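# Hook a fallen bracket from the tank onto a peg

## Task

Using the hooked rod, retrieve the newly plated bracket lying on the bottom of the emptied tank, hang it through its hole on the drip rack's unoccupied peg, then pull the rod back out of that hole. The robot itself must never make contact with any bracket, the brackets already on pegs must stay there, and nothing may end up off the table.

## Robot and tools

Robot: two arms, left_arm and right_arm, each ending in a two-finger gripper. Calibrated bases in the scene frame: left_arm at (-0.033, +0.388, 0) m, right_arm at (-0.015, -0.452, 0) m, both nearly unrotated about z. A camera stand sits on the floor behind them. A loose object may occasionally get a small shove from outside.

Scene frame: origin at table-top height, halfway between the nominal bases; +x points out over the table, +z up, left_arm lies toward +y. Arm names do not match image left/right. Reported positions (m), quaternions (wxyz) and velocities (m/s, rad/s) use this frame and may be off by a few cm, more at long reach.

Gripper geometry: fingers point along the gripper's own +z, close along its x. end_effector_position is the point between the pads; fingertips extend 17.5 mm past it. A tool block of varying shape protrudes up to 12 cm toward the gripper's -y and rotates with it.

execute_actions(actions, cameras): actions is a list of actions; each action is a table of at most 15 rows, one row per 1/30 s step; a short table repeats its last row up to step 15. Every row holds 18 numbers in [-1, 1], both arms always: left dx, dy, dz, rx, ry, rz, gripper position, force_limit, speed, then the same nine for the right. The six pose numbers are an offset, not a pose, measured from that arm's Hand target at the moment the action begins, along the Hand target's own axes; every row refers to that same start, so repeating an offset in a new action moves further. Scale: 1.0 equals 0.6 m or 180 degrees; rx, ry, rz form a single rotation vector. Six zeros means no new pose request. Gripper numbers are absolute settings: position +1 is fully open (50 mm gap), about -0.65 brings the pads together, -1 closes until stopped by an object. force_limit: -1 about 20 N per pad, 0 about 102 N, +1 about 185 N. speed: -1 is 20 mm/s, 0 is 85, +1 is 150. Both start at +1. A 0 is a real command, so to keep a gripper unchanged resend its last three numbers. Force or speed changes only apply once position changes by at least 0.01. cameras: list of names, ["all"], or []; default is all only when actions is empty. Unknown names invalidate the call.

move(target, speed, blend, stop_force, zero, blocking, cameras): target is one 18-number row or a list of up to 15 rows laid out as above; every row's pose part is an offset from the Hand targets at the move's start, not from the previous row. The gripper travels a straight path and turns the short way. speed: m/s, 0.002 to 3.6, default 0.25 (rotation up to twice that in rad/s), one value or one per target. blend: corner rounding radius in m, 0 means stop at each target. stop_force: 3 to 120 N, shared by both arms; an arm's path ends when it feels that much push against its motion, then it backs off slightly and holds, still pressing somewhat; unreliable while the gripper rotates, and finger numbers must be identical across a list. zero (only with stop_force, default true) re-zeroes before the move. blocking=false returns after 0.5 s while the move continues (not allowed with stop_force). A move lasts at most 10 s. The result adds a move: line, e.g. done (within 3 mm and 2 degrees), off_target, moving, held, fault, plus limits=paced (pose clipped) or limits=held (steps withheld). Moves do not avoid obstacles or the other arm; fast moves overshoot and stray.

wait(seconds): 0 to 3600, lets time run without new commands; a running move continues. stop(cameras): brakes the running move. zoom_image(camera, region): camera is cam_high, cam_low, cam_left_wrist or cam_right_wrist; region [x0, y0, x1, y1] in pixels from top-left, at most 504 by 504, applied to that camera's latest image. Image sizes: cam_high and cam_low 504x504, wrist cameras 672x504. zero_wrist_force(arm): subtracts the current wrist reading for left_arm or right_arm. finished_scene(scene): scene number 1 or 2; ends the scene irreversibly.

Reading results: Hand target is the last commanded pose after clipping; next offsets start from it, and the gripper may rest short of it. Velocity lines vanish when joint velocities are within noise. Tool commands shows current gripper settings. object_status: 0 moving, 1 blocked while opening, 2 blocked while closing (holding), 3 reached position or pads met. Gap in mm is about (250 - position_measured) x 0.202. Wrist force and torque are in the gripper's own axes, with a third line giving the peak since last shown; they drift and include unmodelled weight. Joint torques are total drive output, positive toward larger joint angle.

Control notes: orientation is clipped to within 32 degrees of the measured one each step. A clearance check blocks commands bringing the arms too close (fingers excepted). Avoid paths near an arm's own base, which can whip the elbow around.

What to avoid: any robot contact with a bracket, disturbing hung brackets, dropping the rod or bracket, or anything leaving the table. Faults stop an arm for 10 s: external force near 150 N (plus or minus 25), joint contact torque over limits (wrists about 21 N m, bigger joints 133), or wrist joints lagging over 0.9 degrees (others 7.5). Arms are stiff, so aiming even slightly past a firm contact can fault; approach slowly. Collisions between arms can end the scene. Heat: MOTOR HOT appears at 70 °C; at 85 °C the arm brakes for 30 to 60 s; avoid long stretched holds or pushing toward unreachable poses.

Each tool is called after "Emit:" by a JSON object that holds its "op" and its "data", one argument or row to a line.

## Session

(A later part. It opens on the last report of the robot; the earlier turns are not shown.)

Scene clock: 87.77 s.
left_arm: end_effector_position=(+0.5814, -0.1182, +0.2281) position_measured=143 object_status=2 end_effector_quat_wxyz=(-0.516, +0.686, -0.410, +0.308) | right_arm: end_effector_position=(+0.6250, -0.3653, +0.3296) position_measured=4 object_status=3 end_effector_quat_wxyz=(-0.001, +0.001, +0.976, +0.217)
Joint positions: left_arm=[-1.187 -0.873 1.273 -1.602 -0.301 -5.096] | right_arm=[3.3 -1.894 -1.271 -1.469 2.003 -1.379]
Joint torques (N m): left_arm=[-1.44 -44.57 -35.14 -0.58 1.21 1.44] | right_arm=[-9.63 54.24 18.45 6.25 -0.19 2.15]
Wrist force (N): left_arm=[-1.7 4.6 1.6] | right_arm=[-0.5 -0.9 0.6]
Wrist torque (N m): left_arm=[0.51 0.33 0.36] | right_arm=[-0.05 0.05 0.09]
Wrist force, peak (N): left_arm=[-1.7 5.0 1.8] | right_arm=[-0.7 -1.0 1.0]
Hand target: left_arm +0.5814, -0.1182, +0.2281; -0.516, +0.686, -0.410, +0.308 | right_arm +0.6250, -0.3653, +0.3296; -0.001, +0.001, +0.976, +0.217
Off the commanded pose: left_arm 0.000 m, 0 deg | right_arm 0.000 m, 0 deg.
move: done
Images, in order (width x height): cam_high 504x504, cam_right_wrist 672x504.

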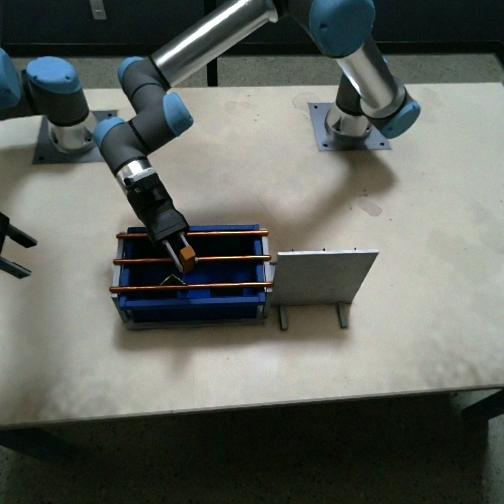

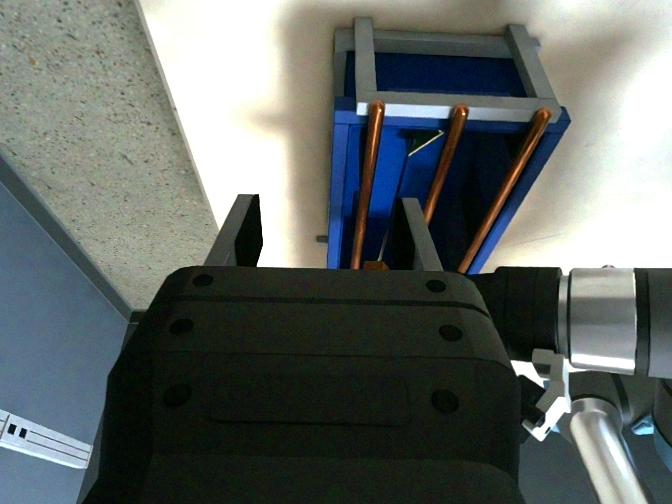

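Emit:
{"op": "move", "data": {
  "target": [
    [0.070,0.0074,0,0,0,0.0667,-1,-0.7,-0.5,0,0,0,0,0,0,0.992157,1,1],
    [0.070,-0.052,0,0,0,0.0667,-1,-0.7,-0.5,0,0,0,0,0,0,0.992157,1,1]
  ],
  "speed": 0.05,
  "cameras": ["cam_high","cam_right_wrist"]
}}

Emit:
{"op": "zoom_image", "data": {
  "camera": "cam_right_wrist",
  "region": [370, 110, 450, 190]
}}

Emit:
{"op": "zoom_image", "data": {
  "camera": "cam_high",
  "region": [130, 220, 230, 320]
}}

Scene clock: 92.87 s.
left_arm: end_effector_position=(+0.6090, -0.1510, +0.2583) position_measured=143 object_status=2 end_effector_quat_wxyz=(-0.546, +0.639, -0.479, +0.253) end_effector_velocity=(-0.001, +0.000, -0.004) end_effector_angular_velocity=(+0.002, +0.001, +0.001) | right_arm: end_effector_position=(+0.6250, -0.3653, +0.3296) position_measured=4 object_status=3 end_effector_quat_wxyz=(-0.001, +0.001, +0.976, +0.217)
Joint positions: left_arm=[-1.169 -0.795 1.066 -1.526 -0.295 -4.831] | right_arm=[3.3 -1.894 -1.271 -1.469 2.003 -1.379]
Joint velocities: left_arm=[-0.001 0.003 0.005 0 0 -0.006] | right_arm=[within noise]
Joint torques (N m): left_arm=[-4.26 -49.52 -19.17 -4.14 3.22 -1.78] | right_arm=[-9.37 53.17 18 6.33 -0.03 2.18]
Wrist force (N): left_arm=[-1.2 5.1 1.9] | right_arm=[-0.7 -0.7 0.7]
Wrist torque (N m): left_arm=[0.63 0.27 0.14] | right_arm=[-0.02 0.07 0.10]
Wrist force, peak (N): left_arm=[-0.9 5.9 1.5] | right_arm=[-0.9 -1.1 0.8]
Hand target: left_arm +0.6089, -0.1511, +0.2580; -0.546, +0.639, -0.479, +0.253 | right_arm +0.6250, -0.3653, +0.3296; -0.001, +0.001, +0.976, +0.217
Off the commanded pose: left_arm 0.000 m, 0 deg | right_arm 0.000 m, 0 deg.
move: done

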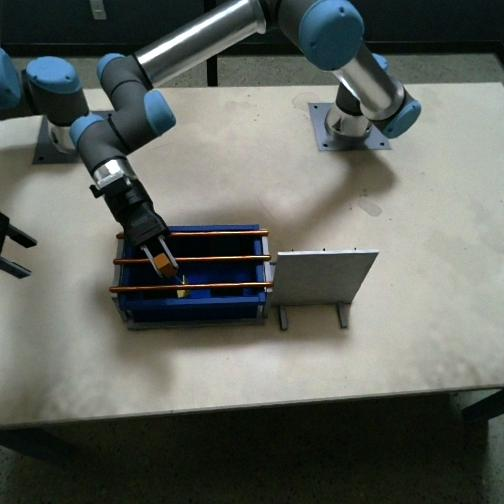

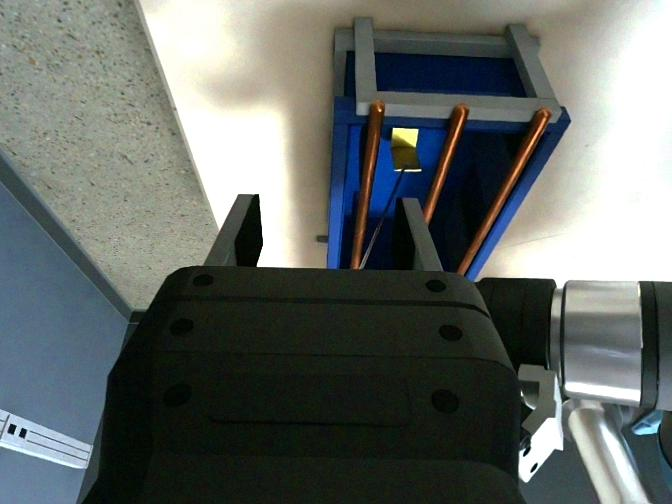

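Scaled by 6.300 from the camera's image (finer frame: 960x720).

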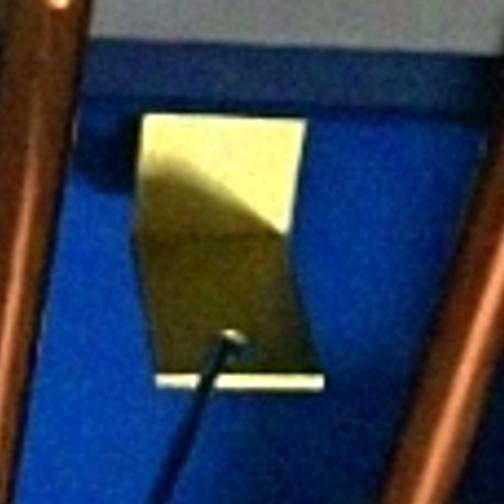

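Scaled by 5.040 from the camera's image (finer frame: 720x720).

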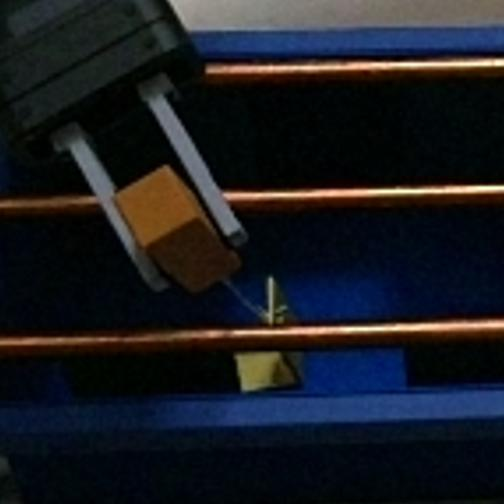

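Emit:
{"op": "move", "data": {
  "target": [
    [-0.0416,-0.1957,0,0,0,0,-1,-0.7,-0.5,0,0,0,0,0,0,0.992157,1,1],
    [-0.0749,-0.3524,-0.046,0,0,0,-1,-0.7,-0.5,0,0,0,0,0,0,0.992157,1,1]
  ],
  "speed": 0.06,
  "blend": [0.01,0],
  "stop_force": 8,
  "cameras": ["cam_high","cam_low"]
}}

Emit:
{"op": "zoom_image", "data": {
  "camera": "cam_high",
  "region": [120, 180, 280, 320]
}}

Scene clock: 101.37 s.
left_arm: end_effector_position=(+0.6382, -0.1354, +0.4734) position_measured=143 object_status=2 end_effector_quat_wxyz=(-0.546, +0.639, -0.479, +0.253) | right_arm: end_effector_position=(+0.6250, -0.3653, +0.3296) position_measured=4 object_status=3 end_effector_quat_wxyz=(-0.001, +0.001, +0.976, +0.217)
Joint positions: left_arm=[-1.127 -0.804 0.563 -1.153 -0.285 -4.686] | right_arm=[3.3 -1.894 -1.271 -1.469 2.003 -1.379]
Joint torques (N m): left_arm=[5.32 -65.65 -18.45 -5.34 0.4 1.74] | right_arm=[-8.66 52.63 17.59 5.98 -0.09 2.28]
Wrist force (N): left_arm=[-0.8 5.1 1.3] | right_arm=[-0.6 -0.9 0.7]
Wrist torque (N m): left_arm=[0.57 0.22 0.13] | right_arm=[-0.05 0.07 0.09]
Wrist force, peak (N): left_arm=[-0.8 6.7 2.3] | right_arm=[-0.9 -1.0 0.9]
Hand target: left_arm +0.6382, -0.1354, +0.4734; -0.546, +0.639, -0.479, +0.253 | right_arm +0.6250, -0.3653, +0.3296; -0.001, +0.001, +0.976, +0.217
Off the commanded pose: left_arm 0.000 m, 0 deg | right_arm 0.000 m, 0 deg.
move: done

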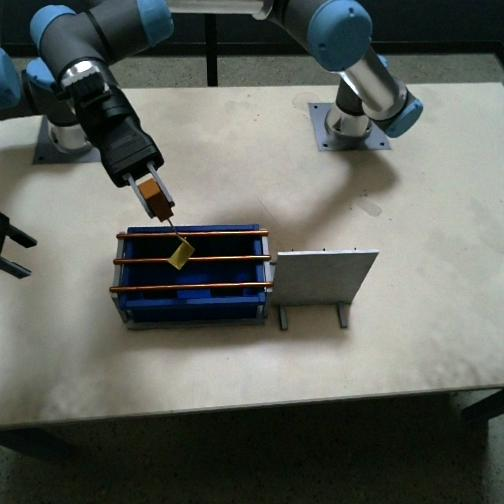

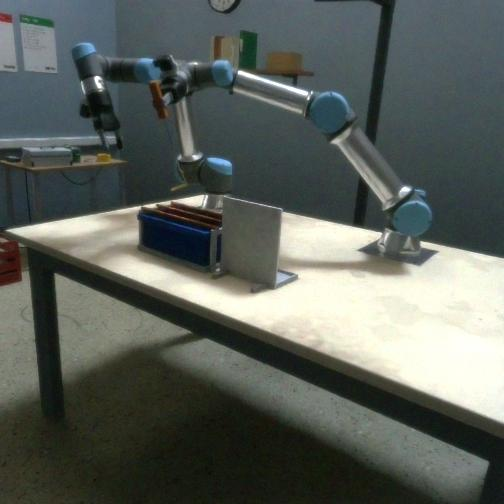

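Scaled by 3.150 from the camera's image (finer frame: 720x720).

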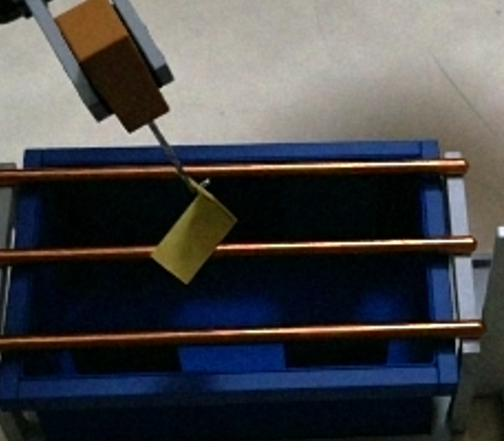

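Emit:
{"op": "move", "data": {
  "target": [
    [-0.6018,0.1228,-0.1458,0.1347,0.6341,0.1858,-1,-0.7,-0.5,0,0,0,0,0,0,0.992157,1,1]
  ],
  "speed": 0.2
}}

Emit:
{"op": "move", "data": {
  "target": [
    [0,0,0,0,0,0,-1,-0.7,-0.5,0.104,0.33,0.018,0.06,-0.2065,-0.4155,0.992157,1,1],
    [0,0,0,0,0,0,-1,-0.7,-0.5,0.208,0.519,0.337,0.120,-0.413,-0.831,0.992157,1,1]
  ],
  "speed": 0.5,
  "blend": [0.05,0],
  "cameras": ["cam_high","cam_right_wrist"]
}}

Emit:
{"op": "zoom_image", "data": {
  "camera": "cam_right_wrist",
  "region": [300, 60, 460, 240]
}}

Emit:
{"op": "zoom_image", "data": {
  "camera": "cam_high",
  "region": [260, 140, 400, 280]
}}

Scene clock: 114.07 s.
left_arm: end_effector_position=(+0.3902, +0.1496, +0.5007) position_measured=143 object_status=2 end_effector_quat_wxyz=(+0.047, +0.104, +0.792, -0.600) | right_arm: end_effector_position=(+0.6250, -0.3653, +0.3296) position_measured=4 object_status=3 end_effector_quat_wxyz=(-0.001, +0.001, +0.976, +0.217)
Joint positions: left_arm=[-0.286 -1.68 1.874 -2.444 -2.779 -2.075] | right_arm=[3.3 -1.894 -1.271 -1.469 2.003 -1.379]
Joint torques (N m): left_arm=[-1 -12.59 -18.85 -1.35 -4.04 1.79] | right_arm=[-8.6 52.69 17.23 6.36 -0.09 2.29]
Wrist force (N): left_arm=[-0.9 5.6 1.8] | right_arm=[-0.7 -1.1 0.6]
Wrist torque (N m): left_arm=[0.68 0.29 0.16] | right_arm=[-0.07 0.07 0.09]
Wrist force, peak (N): left_arm=[-0.7 6.2 1.6] | right_arm=[-0.8 -1.1 0.8]
Hand target: left_arm +0.3902, +0.1496, +0.5006; +0.046, +0.104, +0.792, -0.600 | right_arm +0.6250, -0.3653, +0.3296; -0.001, +0.001, +0.976, +0.217
Off the commanded pose: left_arm 0.000 m, 0 deg | right_arm 0.000 m, 0 deg.
move: done

Scene clock: 117.60 s.
left_arm: end_effector_position=(+0.3902, +0.1496, +0.5006) position_measured=143 object_status=2 end_effector_quat_wxyz=(+0.046, +0.104, +0.792, -0.600) | right_arm: end_effector_position=(+0.5003, +0.0026, +0.2790) position_measured=4 object_status=3 end_effector_quat_wxyz=(-0.621, +0.767, -0.127, +0.102)
Joint positions: left_arm=[-0.286 -1.68 1.874 -2.444 -2.78 -2.075] | right_arm=[3.865 -2.044 -1.986 0.649 2.064 -3.255]
Joint torques (N m): left_arm=[2.33 -12.57 -19.14 -0.89 -3.89 -0.48] | right_arm=[-13.27 41.87 12.89 0.58 0.62 -1.74]
Wrist force (N): left_arm=[-1.0 5.7 1.6] | right_arm=[-2.8 -1.1 -2.3]
Wrist torque (N m): left_arm=[0.69 0.30 0.16] | right_arm=[-0.16 0.05 -0.26]
Wrist force, peak (N): left_arm=[-1.0 5.9 1.8] | right_arm=[-2.8 -1.1 -2.3]
Hand target: left_arm +0.3902, +0.1496, +0.5006; +0.046, +0.104, +0.792, -0.600 | right_arm +0.5003, +0.0026, +0.2790; -0.621, +0.767, -0.127, +0.102
Off the commanded pose: left_arm 0.000 m, 0 deg | right_arm 0.000 m, 0 deg.
move: done

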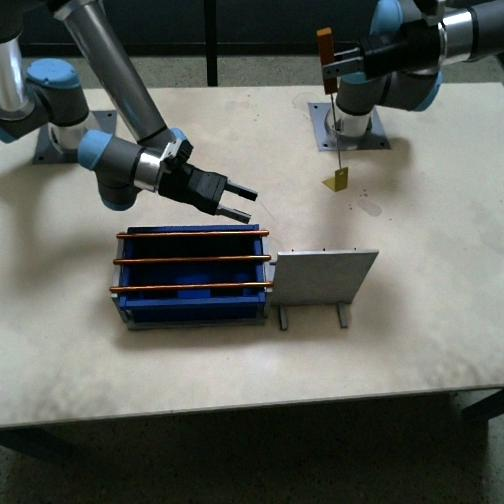

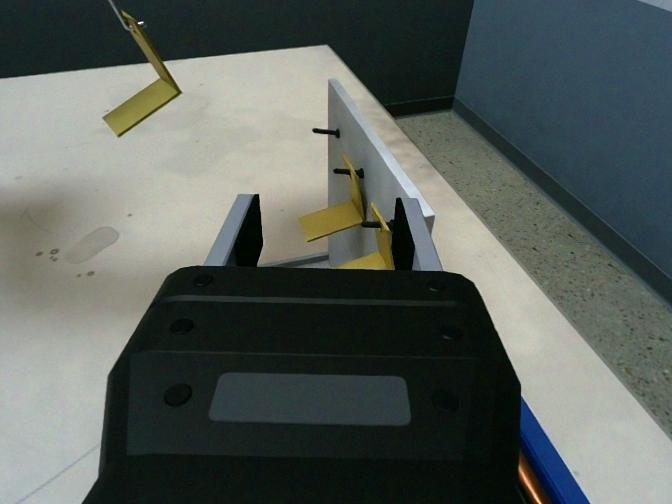

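Scaled by 2.800 from the camera's image (finer frame: 960x720).

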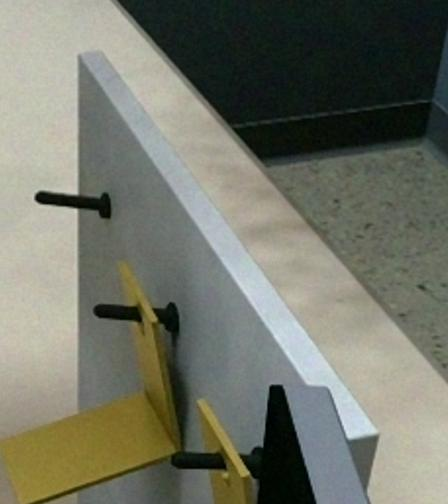

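Scaled by 3.600 from the camera's image (finer frame: 720x720).

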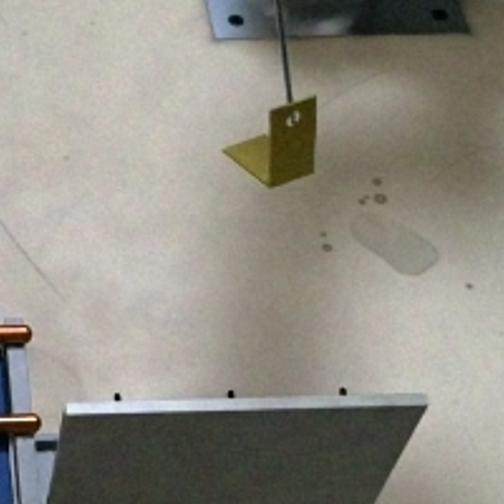

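Emit:
{"op": "move", "data": {
  "target": [-0.1278,0.1793,-0.0057,0,0,0,-1,-0.7,-0.5,0,0,0,0,0,0,0.992157,1,1],
  "speed": 0.1,
  "stop_force": 6,
  "cameras": ["cam_high","cam_right_wrist"]
}}

Emit:
{"op": "zoom_image", "data": {
  "camera": "cam_right_wrist",
  "region": [270, 80, 370, 180]
}}

Emit:
{"op": "zoom_image", "data": {
  "camera": "cam_high",
  "region": [320, 210, 390, 280]
}}

Scene clock: 128.90 s.
left_arm: end_effector_position=(+0.4888, +0.1722, +0.4156) position_measured=143 object_status=2 end_effector_quat_wxyz=(+0.046, +0.104, +0.792, -0.600) | right_arm: end_effector_position=(+0.5003, +0.0026, +0.2790) position_measured=4 object_status=3 end_effector_quat_wxyz=(-0.621, +0.767, -0.127, +0.102)
Joint positions: left_arm=[-0.189 -1.423 1.784 -2.376 -2.832 -1.825] | right_arm=[3.865 -2.044 -1.986 0.649 2.064 -3.255]
Joint torques (N m): left_arm=[-6.8 -24.92 -18.45 -5.85 -0.12 -1.7] | right_arm=[-11.78 33.42 20.03 4.72 0.59 -1.45]
Wrist force (N): left_arm=[-1.4 5.8 1.8] | right_arm=[-2.7 -1.0 -2.0]
Wrist torque (N m): left_arm=[0.71 0.30 0.16] | right_arm=[-0.14 0.03 -0.26]
Wrist force, peak (N): left_arm=[-2.2 7.1 1.7] | right_arm=[-3.0 -1.1 -2.3]
Hand target: left_arm +0.4888, +0.1722, +0.4156; +0.046, +0.104, +0.792, -0.600 | right_arm +0.5003, +0.0026, +0.2790; -0.621, +0.767, -0.127, +0.102
Off the commanded pose: left_arm 0.000 m, 0 deg | right_arm 0.000 m, 0 deg.
move: done

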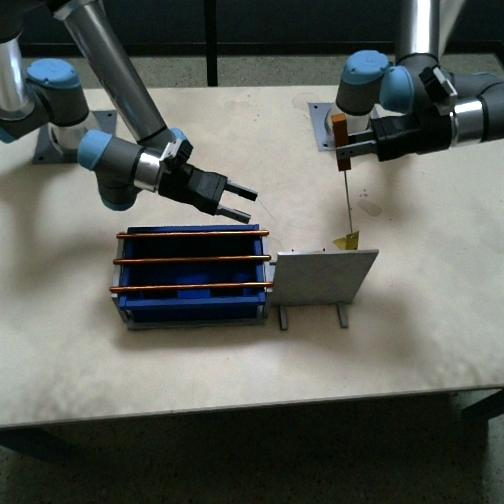

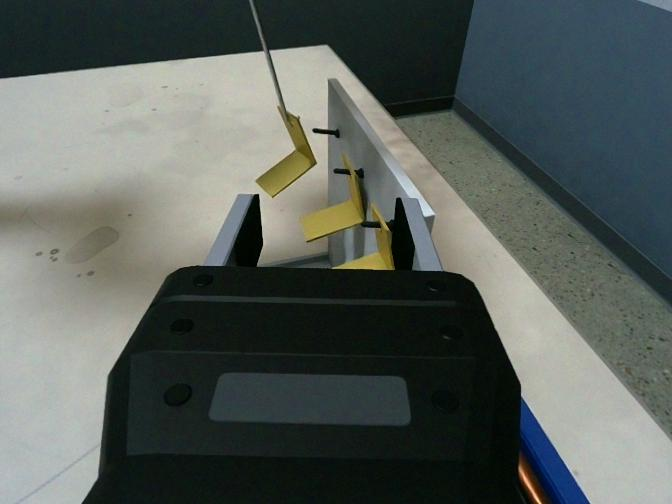

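Scaled by 5.040 from the camera's image (finer frame: 960x720).

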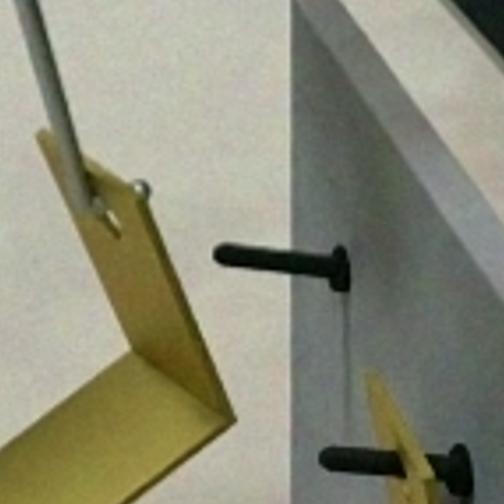

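Scaled by 7.200 from the camera's image (finer frame: 720x720).

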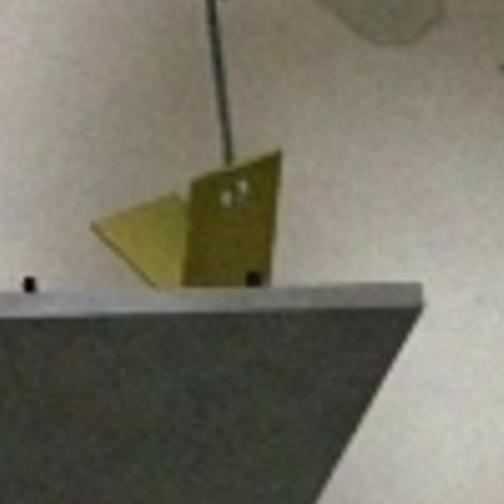

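Emit:
{"op": "move", "data": {
  "target": [-0.018,0.0215,-0.0028,0,0,0,-1,-0.7,-0.5,0,0,0,0,0,0,0.992157,1,1],
  "speed": 0.03,
  "stop_force": 4,
  "cameras": ["cam_high","cam_right_wrist"]
}}

Emit:
{"op": "zoom_image", "data": {
  "camera": "cam_right_wrist",
  "region": [270, 80, 370, 180]
}}

Emit:
{"op": "zoom_image", "data": {
  "camera": "cam_high",
  "region": [320, 210, 390, 280]
}}

Scene clock: 134.77 s.
left_arm: end_effector_position=(+0.5022, +0.1760, +0.4061) position_measured=143 object_status=2 end_effector_quat_wxyz=(+0.046, +0.104, +0.792, -0.600) | right_arm: end_effector_position=(+0.5003, +0.0026, +0.2790) position_measured=4 object_status=3 end_effector_quat_wxyz=(-0.621, +0.767, -0.127, +0.102)
Joint positions: left_arm=[-0.178 -1.389 1.761 -2.353 -2.836 -1.79] | right_arm=[3.865 -2.044 -1.986 0.649 2.064 -3.255]
Joint torques (N m): left_arm=[-7.2 -41.95 -18.48 -5.83 -0.31 -1.78] | right_arm=[-11.99 33.24 19.91 4.38 0.15 -1.53]
Wrist force (N): left_arm=[-1.1 5.6 2.0] | right_arm=[-2.5 -1.1 -2.2]
Wrist torque (N m): left_arm=[0.64 0.27 0.20] | right_arm=[-0.16 -0.01 -0.26]
Wrist force, peak (N): left_arm=[-1.3 6.0 1.9] | right_arm=[-3.0 -1.1 -2.2]
Hand target: left_arm +0.5022, +0.1760, +0.4061; +0.046, +0.104, +0.792, -0.600 | right_arm +0.5003, +0.0026, +0.2790; -0.621, +0.767, -0.127, +0.102
Off the commanded pose: left_arm 0.000 m, 0 deg | right_arm 0.000 m, 0 deg.
move: done

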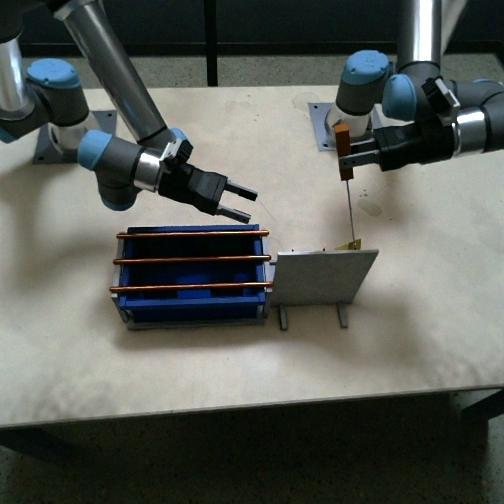

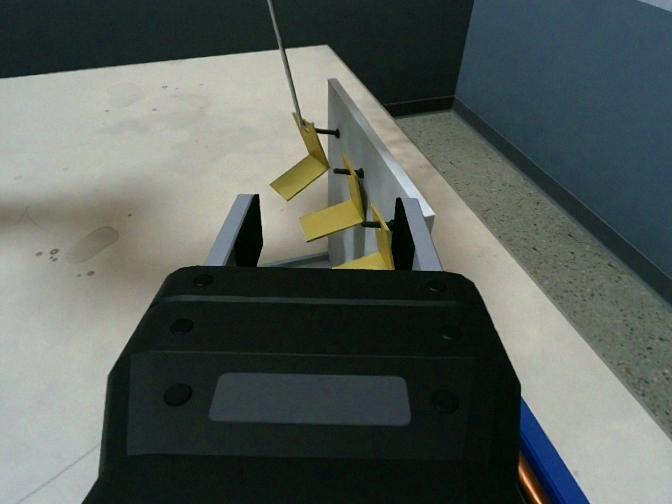

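Scaled by 5.040 from the camera's image (finer frame: 960x720).

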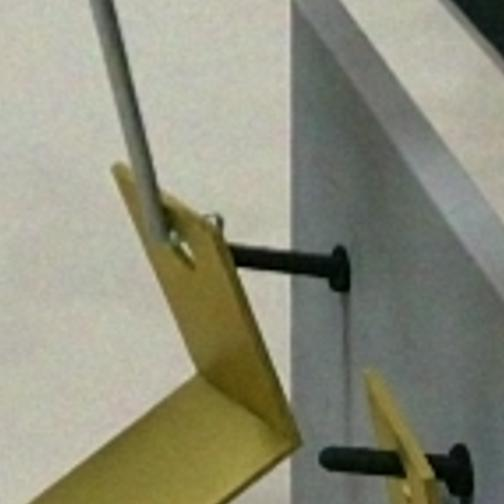

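Scaled by 7.200 from the camera's image (finer frame: 720x720).

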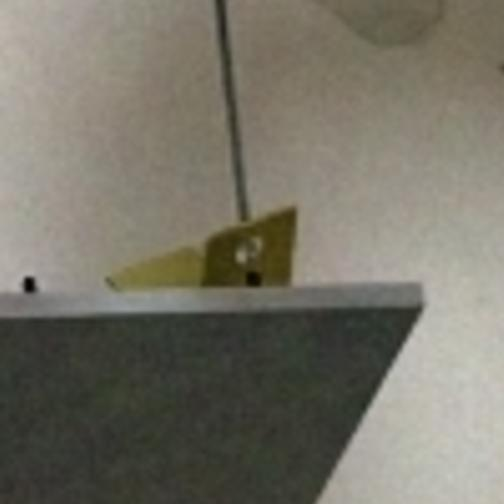

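Emit:
{"op": "move", "data": {
  "target": [
    [0,-0.0008,-0.002,0,0,0,-1,-0.7,-0.5,0,0,0,0,0,0,0.992157,1,1],
    [-0.0153,0.0042,-0.0006,0,0,0,-1,-0.7,-0.5,0,0,0,0,0,0,0.992157,1,1],
    [-0.0273,0.012,0.002,0,0,0,-1,-0.7,-0.5,0,0,0,0,0,0,0.992157,1,1]
  ],
  "speed": 0.015,
  "stop_force": 7,
  "cameras": ["cam_high","cam_right_wrist"]
}}

Emit:
{"op": "zoom_image", "data": {
  "camera": "cam_right_wrist",
  "region": [270, 80, 370, 180]
}}

Scene clock: 139.57 s.
left_arm: end_effector_position=(+0.5147, +0.1756, +0.4044) position_measured=143 object_status=2 end_effector_quat_wxyz=(+0.046, +0.104, +0.792, -0.600) | right_arm: end_effector_position=(+0.5003, +0.0026, +0.2790) position_measured=4 object_status=3 end_effector_quat_wxyz=(-0.621, +0.767, -0.127, +0.102)
Joint positions: left_arm=[-0.174 -1.36 1.729 -2.339 -2.838 -1.78] | right_arm=[3.865 -2.044 -1.986 0.649 2.064 -3.255]
Joint torques (N m): left_arm=[-1.01 -42.95 -19.24 -1.31 0.28 -1.59] | right_arm=[-11.06 34.03 18.72 3.82 -0.21 -1.54]
Wrist force (N): left_arm=[0.5 4.2 2.6] | right_arm=[-2.6 -1.2 -2.3]
Wrist torque (N m): left_arm=[0.73 0.26 -0.16] | right_arm=[-0.18 0.01 -0.26]
Wrist force, peak (N): left_arm=[0.7 6.5 2.5] | right_arm=[-2.9 -1.1 -2.4]
Hand target: left_arm +0.5147, +0.1755, +0.4044; +0.046, +0.104, +0.792, -0.600 (not the last commanded pose) | right_arm +0.5003, +0.0026, +0.2790; -0.621, +0.767, -0.127, +0.102
Off the commanded pose: left_arm 0.005 m, 0 deg | right_arm 0.000 m, 0 deg.
move: contact (left_arm); path passed 2 of 3 targets

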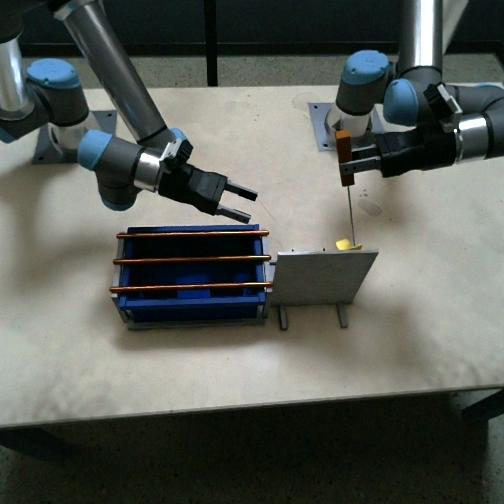

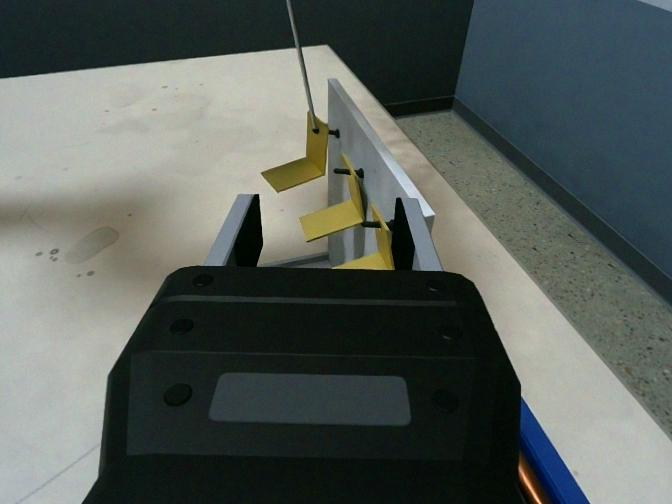

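Scaled by 5.040 from the camera's image (finer frame: 960x720).

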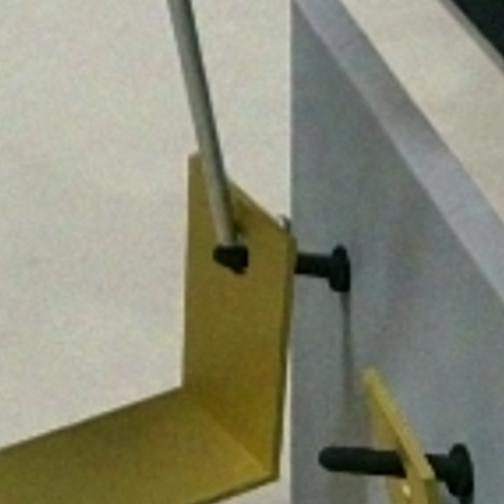

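Emit:
{"op": "move", "data": {
  "target": [
    [0.0015,0.0035,0.0007,0,0,0,-1,-0.7,-0.5,0,0,0,0,0,0,0.992157,1,1],
    [-0.008,0.0065,0.0015,0,0,0,-1,-0.7,-0.5,0,0,0,0,0,0,0.992157,1,1]
  ],
  "speed": 0.015,
  "stop_force": 10,
  "cameras": ["cam_high","cam_right_wrist"]
}}

Emit:
{"op": "zoom_image", "data": {
  "camera": "cam_right_wrist",
  "region": [270, 80, 370, 180]
}}

Emit:
{"op": "zoom_image", "data": {
  "camera": "cam_high",
  "region": [320, 210, 390, 280]
}}

Scene clock: 142.30 s.
left_arm: end_effector_position=(+0.5144, +0.1756, +0.4034) position_measured=143 object_status=2 end_effector_quat_wxyz=(+0.046, +0.104, +0.792, -0.600) | right_arm: end_effector_position=(+0.5003, +0.0026, +0.2790) position_measured=4 object_status=3 end_effector_quat_wxyz=(-0.621, +0.767, -0.127, +0.102)
Joint positions: left_arm=[-0.174 -1.36 1.731 -2.341 -2.838 -1.78] | right_arm=[3.865 -2.044 -1.986 0.649 2.064 -3.255]
Joint torques (N m): left_arm=[-3.39 -37.4 -32.29 -1.92 -1.49 -1.84] | right_arm=[-10.44 33.79 18.29 3.58 -0.34 -1.23]
Wrist force (N): left_arm=[-0.3 -3.9 1.1] | right_arm=[-2.6 -1.2 -2.2]
Wrist torque (N m): left_arm=[0.32 0.23 0.04] | right_arm=[-0.17 0.01 -0.26]
Wrist force, peak (N): left_arm=[-1.0 -6.6 0.4] | right_arm=[-3.0 -1.1 -2.3]
Hand target: left_arm +0.5144, +0.1756, +0.4034; +0.046, +0.104, +0.792, -0.600 (not the last commanded pose) | right_arm +0.5003, +0.0026, +0.2790; -0.621, +0.767, -0.127, +0.102
Off the commanded pose: left_arm 0.006 m, 0 deg | right_arm 0.000 m, 0 deg.
move: contact (left_arm); path passed 0 of 2 targets

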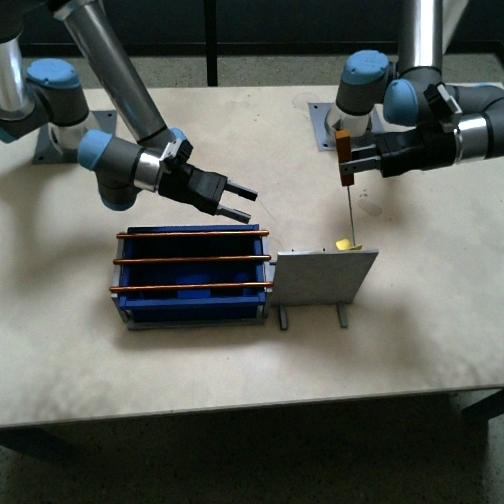

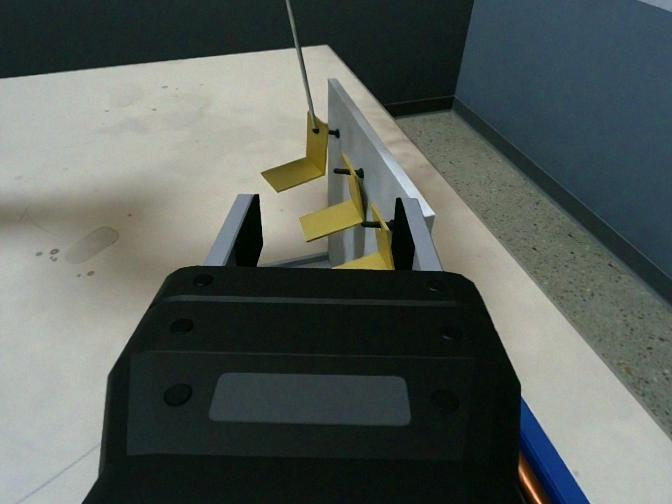

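Scaled by 5.040 from the camera's image (finer frame: 960x720).

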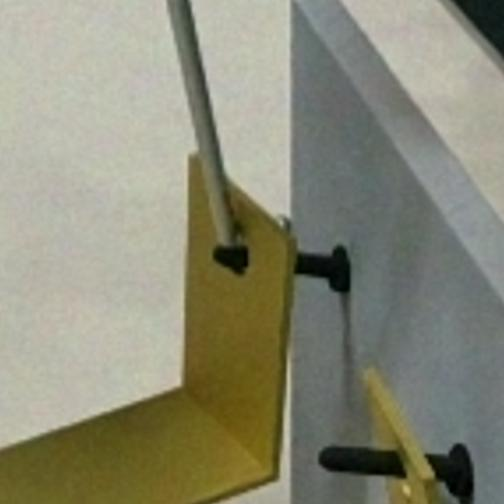

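Scaled by 7.200 from the camera's image (finer frame: 720x720).

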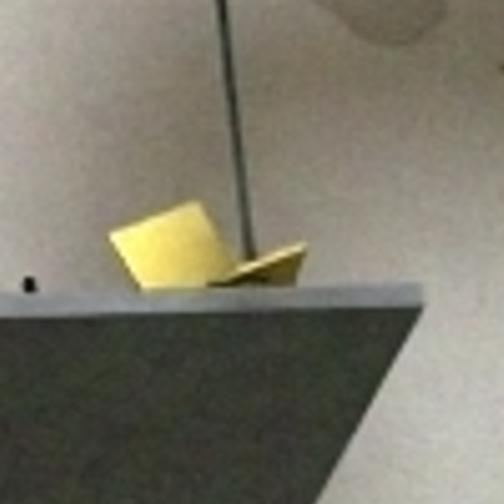

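Emit:
{"op": "move", "data": {
  "target": [
    [0,-0.0012,0,0,0,0,-1,-0.7,-0.5,0,0,0,0,0,0,0.992157,1,1],
    [-0.0107,0.0025,0,0,0,0,-1,-0.7,-0.5,0,0,0,0,0,0,0.992157,1,1]
  ],
  "speed": 0.012,
  "stop_force": 18,
  "cameras": ["cam_high","cam_right_wrist"]
}}

Emit:
{"op": "zoom_image", "data": {
  "camera": "cam_right_wrist",
  "region": [270, 80, 370, 180]
}}

Emit:
{"op": "zoom_image", "data": {
  "camera": "cam_high",
  "region": [320, 210, 390, 280]
}}

Scene clock: 150.53 s.
left_arm: end_effector_position=(+0.5210, +0.1753, +0.4033) position_measured=143 object_status=2 end_effector_quat_wxyz=(+0.046, +0.104, +0.792, -0.600) | right_arm: end_effector_position=(+0.5003, +0.0026, +0.2790) position_measured=4 object_status=3 end_effector_quat_wxyz=(-0.621, +0.767, -0.127, +0.102)
Joint positions: left_arm=[-0.173 -1.346 1.712 -2.332 -2.838 -1.775] | right_arm=[3.865 -2.044 -1.986 0.649 2.064 -3.255]
Joint torques (N m): left_arm=[-1.49 -46.71 -20.99 -6.8 -5.11 -0.23] | right_arm=[-9.78 35.13 17.22 3.03 -0.69 -1.25]
Wrist force (N): left_arm=[1.9 10.1 2.3] | right_arm=[-2.7 -1.2 -2.1]
Wrist torque (N m): left_arm=[0.69 0.25 -0.41] | right_arm=[-0.16 0.04 -0.26]
Wrist force, peak (N): left_arm=[1.9 10.1 2.3] | right_arm=[-2.9 -1.2 -2.4]
Hand target: left_arm +0.5210, +0.1753, +0.4033; +0.046, +0.104, +0.792, -0.600 | right_arm +0.5003, +0.0026, +0.2790; -0.621, +0.767, -0.127, +0.102
Off the commanded pose: left_arm 0.000 m, 0 deg | right_arm 0.000 m, 0 deg.
move: done

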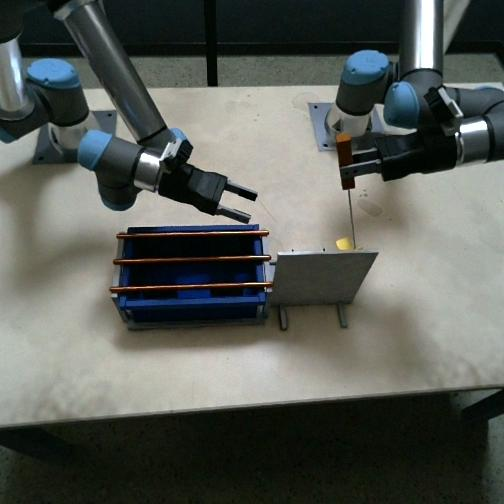

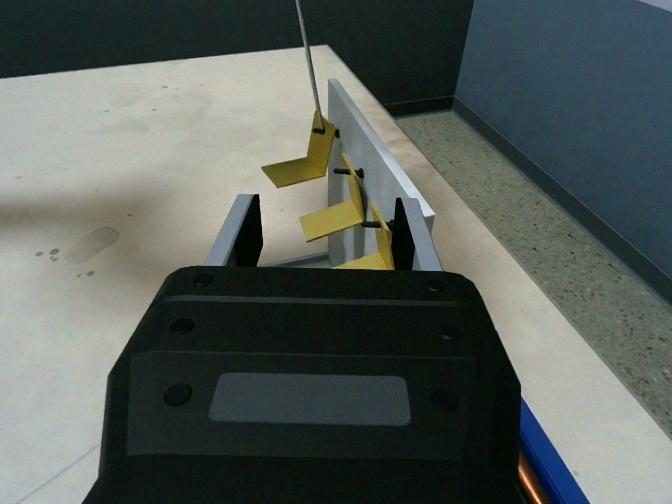

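Scaled by 5.040 from the camera's image (finer frame: 960x720).

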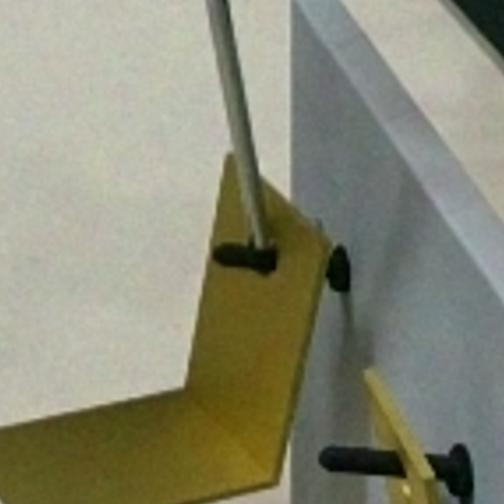

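Scaled by 7.200 from the camera's image (finer frame: 720x720).

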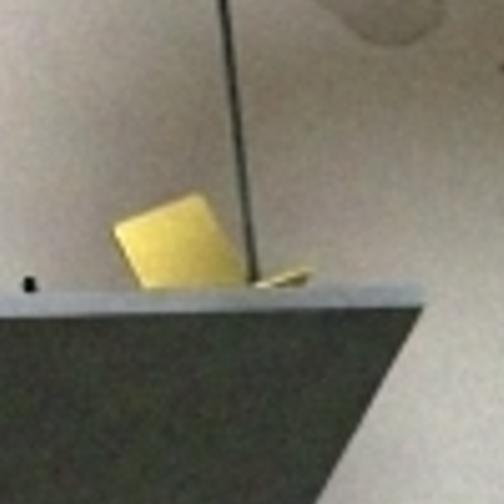

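Emit:
{"op": "move", "data": {
  "target": [
    [0,0.0027,0.0007,0,0,0,-1,-0.7,-0.5,0,0,0,0,0,0,0.992157,1,1],
    [-0.0340,0.0043,0.0007,0,0,-0.0306,-1,-0.7,-0.5,0,0,0,0,0,0,0.992157,1,1],
    [-0.0676,0.0092,0.0007,0,0,-0.0611,-1,-0.7,-0.5,0,0,0,0,0,0,0.992157,1,1],
    [-0.1006,0.0173,0.0007,0,0,-0.0917,-1,-0.7,-0.5,0,0,0,0,0,0,0.992157,1,1],
    [-0.1327,0.0285,0.0007,0,0,-0.1222,-1,-0.7,-0.5,0,0,0,0,0,0,0.992157,1,1]
  ],
  "speed": 0.04,
  "blend": [0,0.003,0.003,0.003,0],
  "cameras": ["cam_right_wrist","cam_high"]
}}

Emit:
{"op": "zoom_image", "data": {
  "camera": "cam_right_wrist",
  "region": [270, 80, 370, 180]
}}

Emit:
{"op": "zoom_image", "data": {
  "camera": "cam_high",
  "region": [320, 210, 390, 280]
}}

Scene clock: 158.93 s.
left_arm: end_effector_position=(+0.6024, +0.1706, +0.4028) position_measured=143 object_status=2 end_effector_quat_wxyz=(-0.069, -0.049, +0.797, -0.598) end_effector_velocity=(-0.001, +0.000, +0.001) end_effector_angular_velocity=(-0.001, -0.009, -0.002) | right_arm: end_effector_position=(+0.5003, +0.0026, +0.2790) position_measured=4 object_status=3 end_effector_quat_wxyz=(-0.621, +0.767, -0.127, +0.102)
Joint positions: left_arm=[-0.158 -1.167 1.46 -2.214 -2.844 -2.113] | right_arm=[3.865 -2.044 -1.986 0.649 2.064 -3.255]
Joint velocities: left_arm=[0 -0.002 0.001 -0.002 -0.001 0.007] | right_arm=[within noise]
Joint torques (N m): left_arm=[3.98 -46.88 -13.71 -3.84 -2.57 1.71] | right_arm=[-8.27 37.38 13.93 2.58 -1.4 -1.04]
Wrist force (N): left_arm=[-3.3 -0.1 1.5] | right_arm=[-2.8 -0.9 -2.3]
Wrist torque (N m): left_arm=[0.75 0.40 0.55] | right_arm=[-0.12 0.05 -0.26]
Wrist force, peak (N): left_arm=[2.0 10.3 2.1] | right_arm=[-2.9 -1.2 -2.3]
Hand target: left_arm +0.6023, +0.1706, +0.4029; -0.069, -0.049, +0.797, -0.598 | right_arm +0.5003, +0.0026, +0.2790; -0.621, +0.767, -0.127, +0.102
Off the commanded pose: left_arm 0.000 m, 0 deg | right_arm 0.000 m, 0 deg.
move: done
Images, in order (width x height): cam_high 504x504, cam_right_wrist 672x504.

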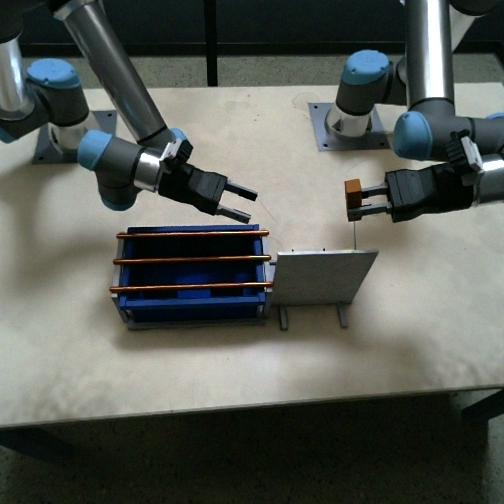

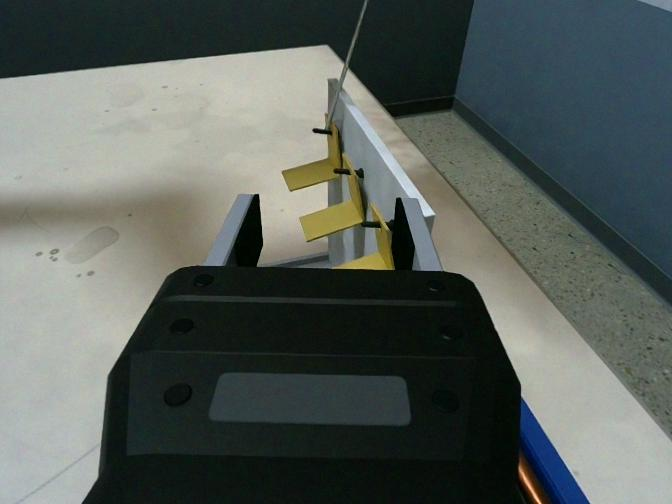

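Scaled by 5.040 from the camera's image (finer frame: 960x720).

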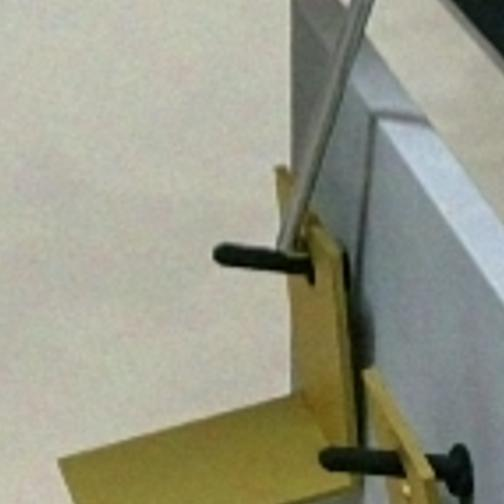

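Scaled by 7.200 from the camera's image (finer frame: 720x720).

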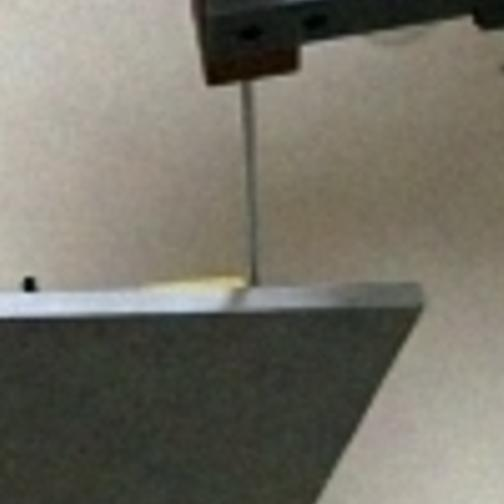

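Emit:
{"op": "move", "data": {
  "target": [
    [0.0002,-0.0013,-0.0004,0,0,0,-1,-0.7,-0.5,0,0,0,0,0,0,0.992157,1,1],
    [0.0005,-0.0033,0.0063,0,0,0,-1,-0.7,-0.5,0,0,0,0,0,0,0.992157,1,1],
    [-0.0008,0.0038,0.0084,0,0,0,-1,-0.7,-0.5,0,0,0,0,0,0,0.992157,1,1]
  ],
  "speed": 0.015,
  "stop_force": 12,
  "cameras": ["cam_right_wrist"]
}}

Emit:
{"op": "zoom_image", "data": {
  "camera": "cam_right_wrist",
  "region": [270, 80, 370, 180]
}}

Scene clock: 163.47 s.
left_arm: end_effector_position=(+0.6022, +0.1664, +0.3993) position_measured=143 object_status=2 end_effector_quat_wxyz=(-0.069, -0.049, +0.797, -0.598) | right_arm: end_effector_position=(+0.5003, +0.0026, +0.2790) position_measured=4 object_status=3 end_effector_quat_wxyz=(-0.621, +0.767, -0.127, +0.102)
Joint positions: left_arm=[-0.165 -1.163 1.469 -2.247 -2.841 -2.133] | right_arm=[3.865 -2.044 -1.986 0.649 2.064 -3.255]
Joint torques (N m): left_arm=[5.95 -50.49 -36.59 -1.18 -0.14 -1.9] | right_arm=[-8.14 39.69 14.56 1.91 -1.25 -0.84]
Wrist force (N): left_arm=[-1.3 6.9 1.6] | right_arm=[-2.7 -1.0 -2.3]
Wrist torque (N m): left_arm=[0.71 0.39 0.17] | right_arm=[-0.15 0.03 -0.26]
Wrist force, peak (N): left_arm=[-4.6 31.9 -1.2] | right_arm=[-2.9 -1.2 -2.3]
Hand target: left_arm +0.6022, +0.1664, +0.3993; -0.069, -0.049, +0.797, -0.598 | right_arm +0.5003, +0.0026, +0.2790; -0.621, +0.767, -0.127, +0.102
Off the commanded pose: left_arm 0.000 m, 0 deg | right_arm 0.000 m, 0 deg.
move: done

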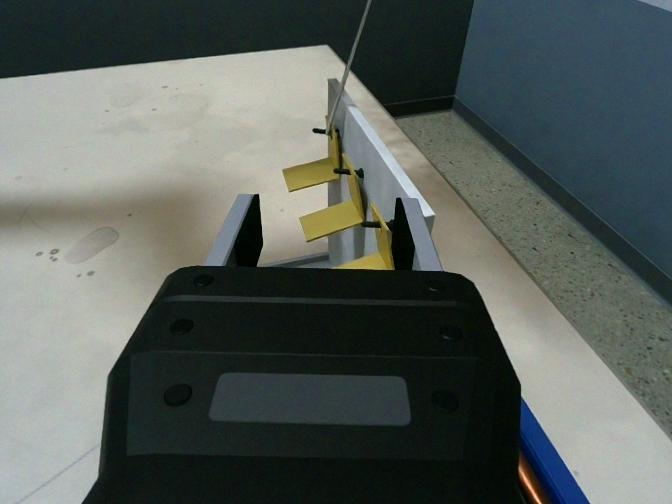

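Scaled by 5.040 from the camera's image (finer frame: 960x720).

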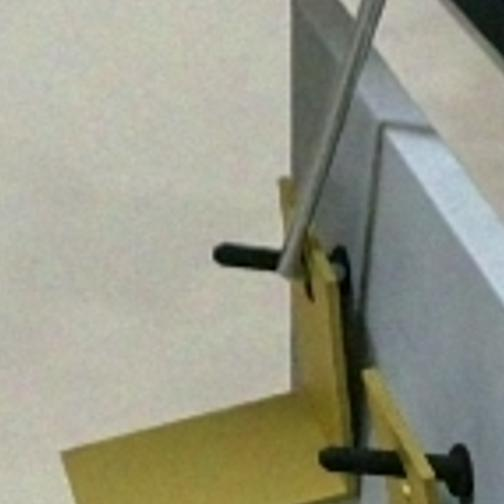

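Hook beside peg. Retreat.

Emit:
{"op": "move", "data": {
  "target": [
    [0.018,0.0015,0,0,0,0,-1,-0.7,-0.5,0,0,0,0,0,0,0.992157,1,1],
    [0.10,0.0015,0,0,0,0,-1,-0.7,-0.5,0,0,0,0,0,0,0.992157,1,1]
  ],
  "speed": [0.02,0.05],
  "stop_force": 5,
  "cameras": ["cam_right_wrist","cam_high"]
}}

Emit:
{"op": "zoom_image", "data": {
  "camera": "cam_right_wrist",
  "region": [240, 60, 400, 240]
}}

Scene clock: 167.30 s.
left_arm: end_effector_position=(+0.5429, +0.1669, +0.4085) position_measured=143 object_status=2 end_effector_quat_wxyz=(-0.069, -0.049, +0.797, -0.598) | right_arm: end_effector_position=(+0.5003, +0.0026, +0.2790) position_measured=4 object_status=3 end_effector_quat_wxyz=(-0.621, +0.767, -0.127, +0.102)
Joint positions: left_arm=[-0.181 -1.298 1.642 -2.333 -2.835 -2.183] | right_arm=[3.865 -2.044 -1.986 0.649 2.064 -3.255]
Joint torques (N m): left_arm=[5.16 -28.27 -36.75 -0.87 -3.54 1.78] | right_arm=[-8.23 39.57 13.94 1.68 -1.21 -0.94]
Wrist force (N): left_arm=[-2.8 6.1 2.0] | right_arm=[-2.8 -1.2 -2.1]
Wrist torque (N m): left_arm=[0.77 0.52 0.42] | right_arm=[-0.17 0.05 -0.26]
Wrist force, peak (N): left_arm=[-1.5 7.3 1.5] | right_arm=[-2.8 -1.1 -2.5]
Hand target: left_arm +0.5429, +0.1669, +0.4085; -0.069, -0.049, +0.797, -0.598 | right_arm +0.5003, +0.0026, +0.2790; -0.621, +0.767, -0.127, +0.102
Off the commanded pose: left_arm 0.000 m, 0 deg | right_arm 0.000 m, 0 deg.
move: done
Images, in order (width x height): cam_high 504x504, cam_right_wrist 672x504.

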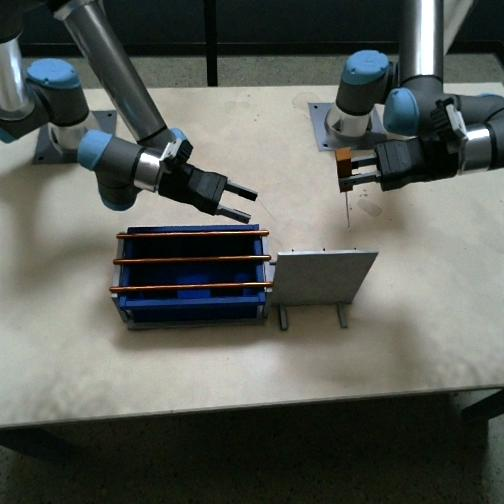

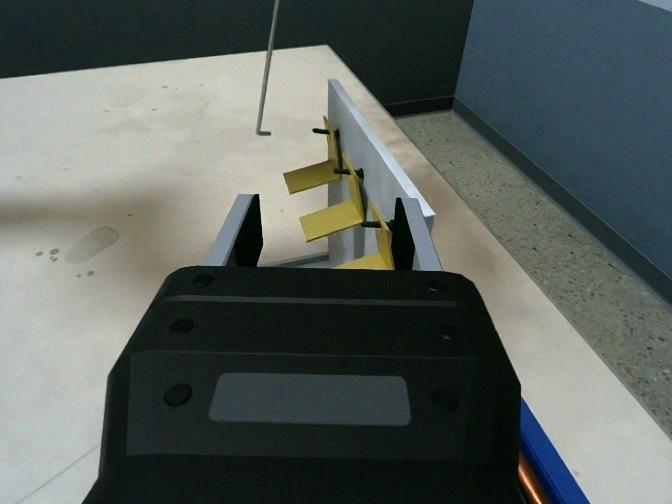

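Scaled by 2.800 from the camera's image (finer frame: 960x720).

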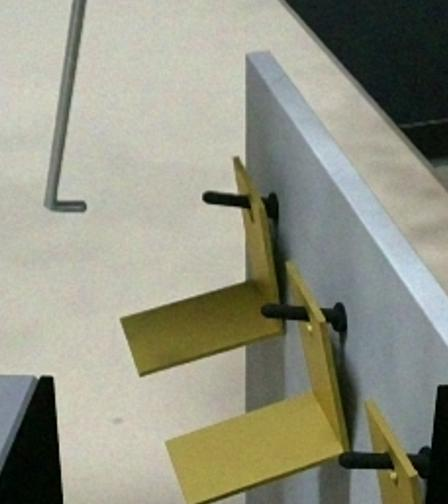

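Emit:
{"op": "finished_scene", "data": {
  "scene": 2
}}

The scene is finished: the task was done.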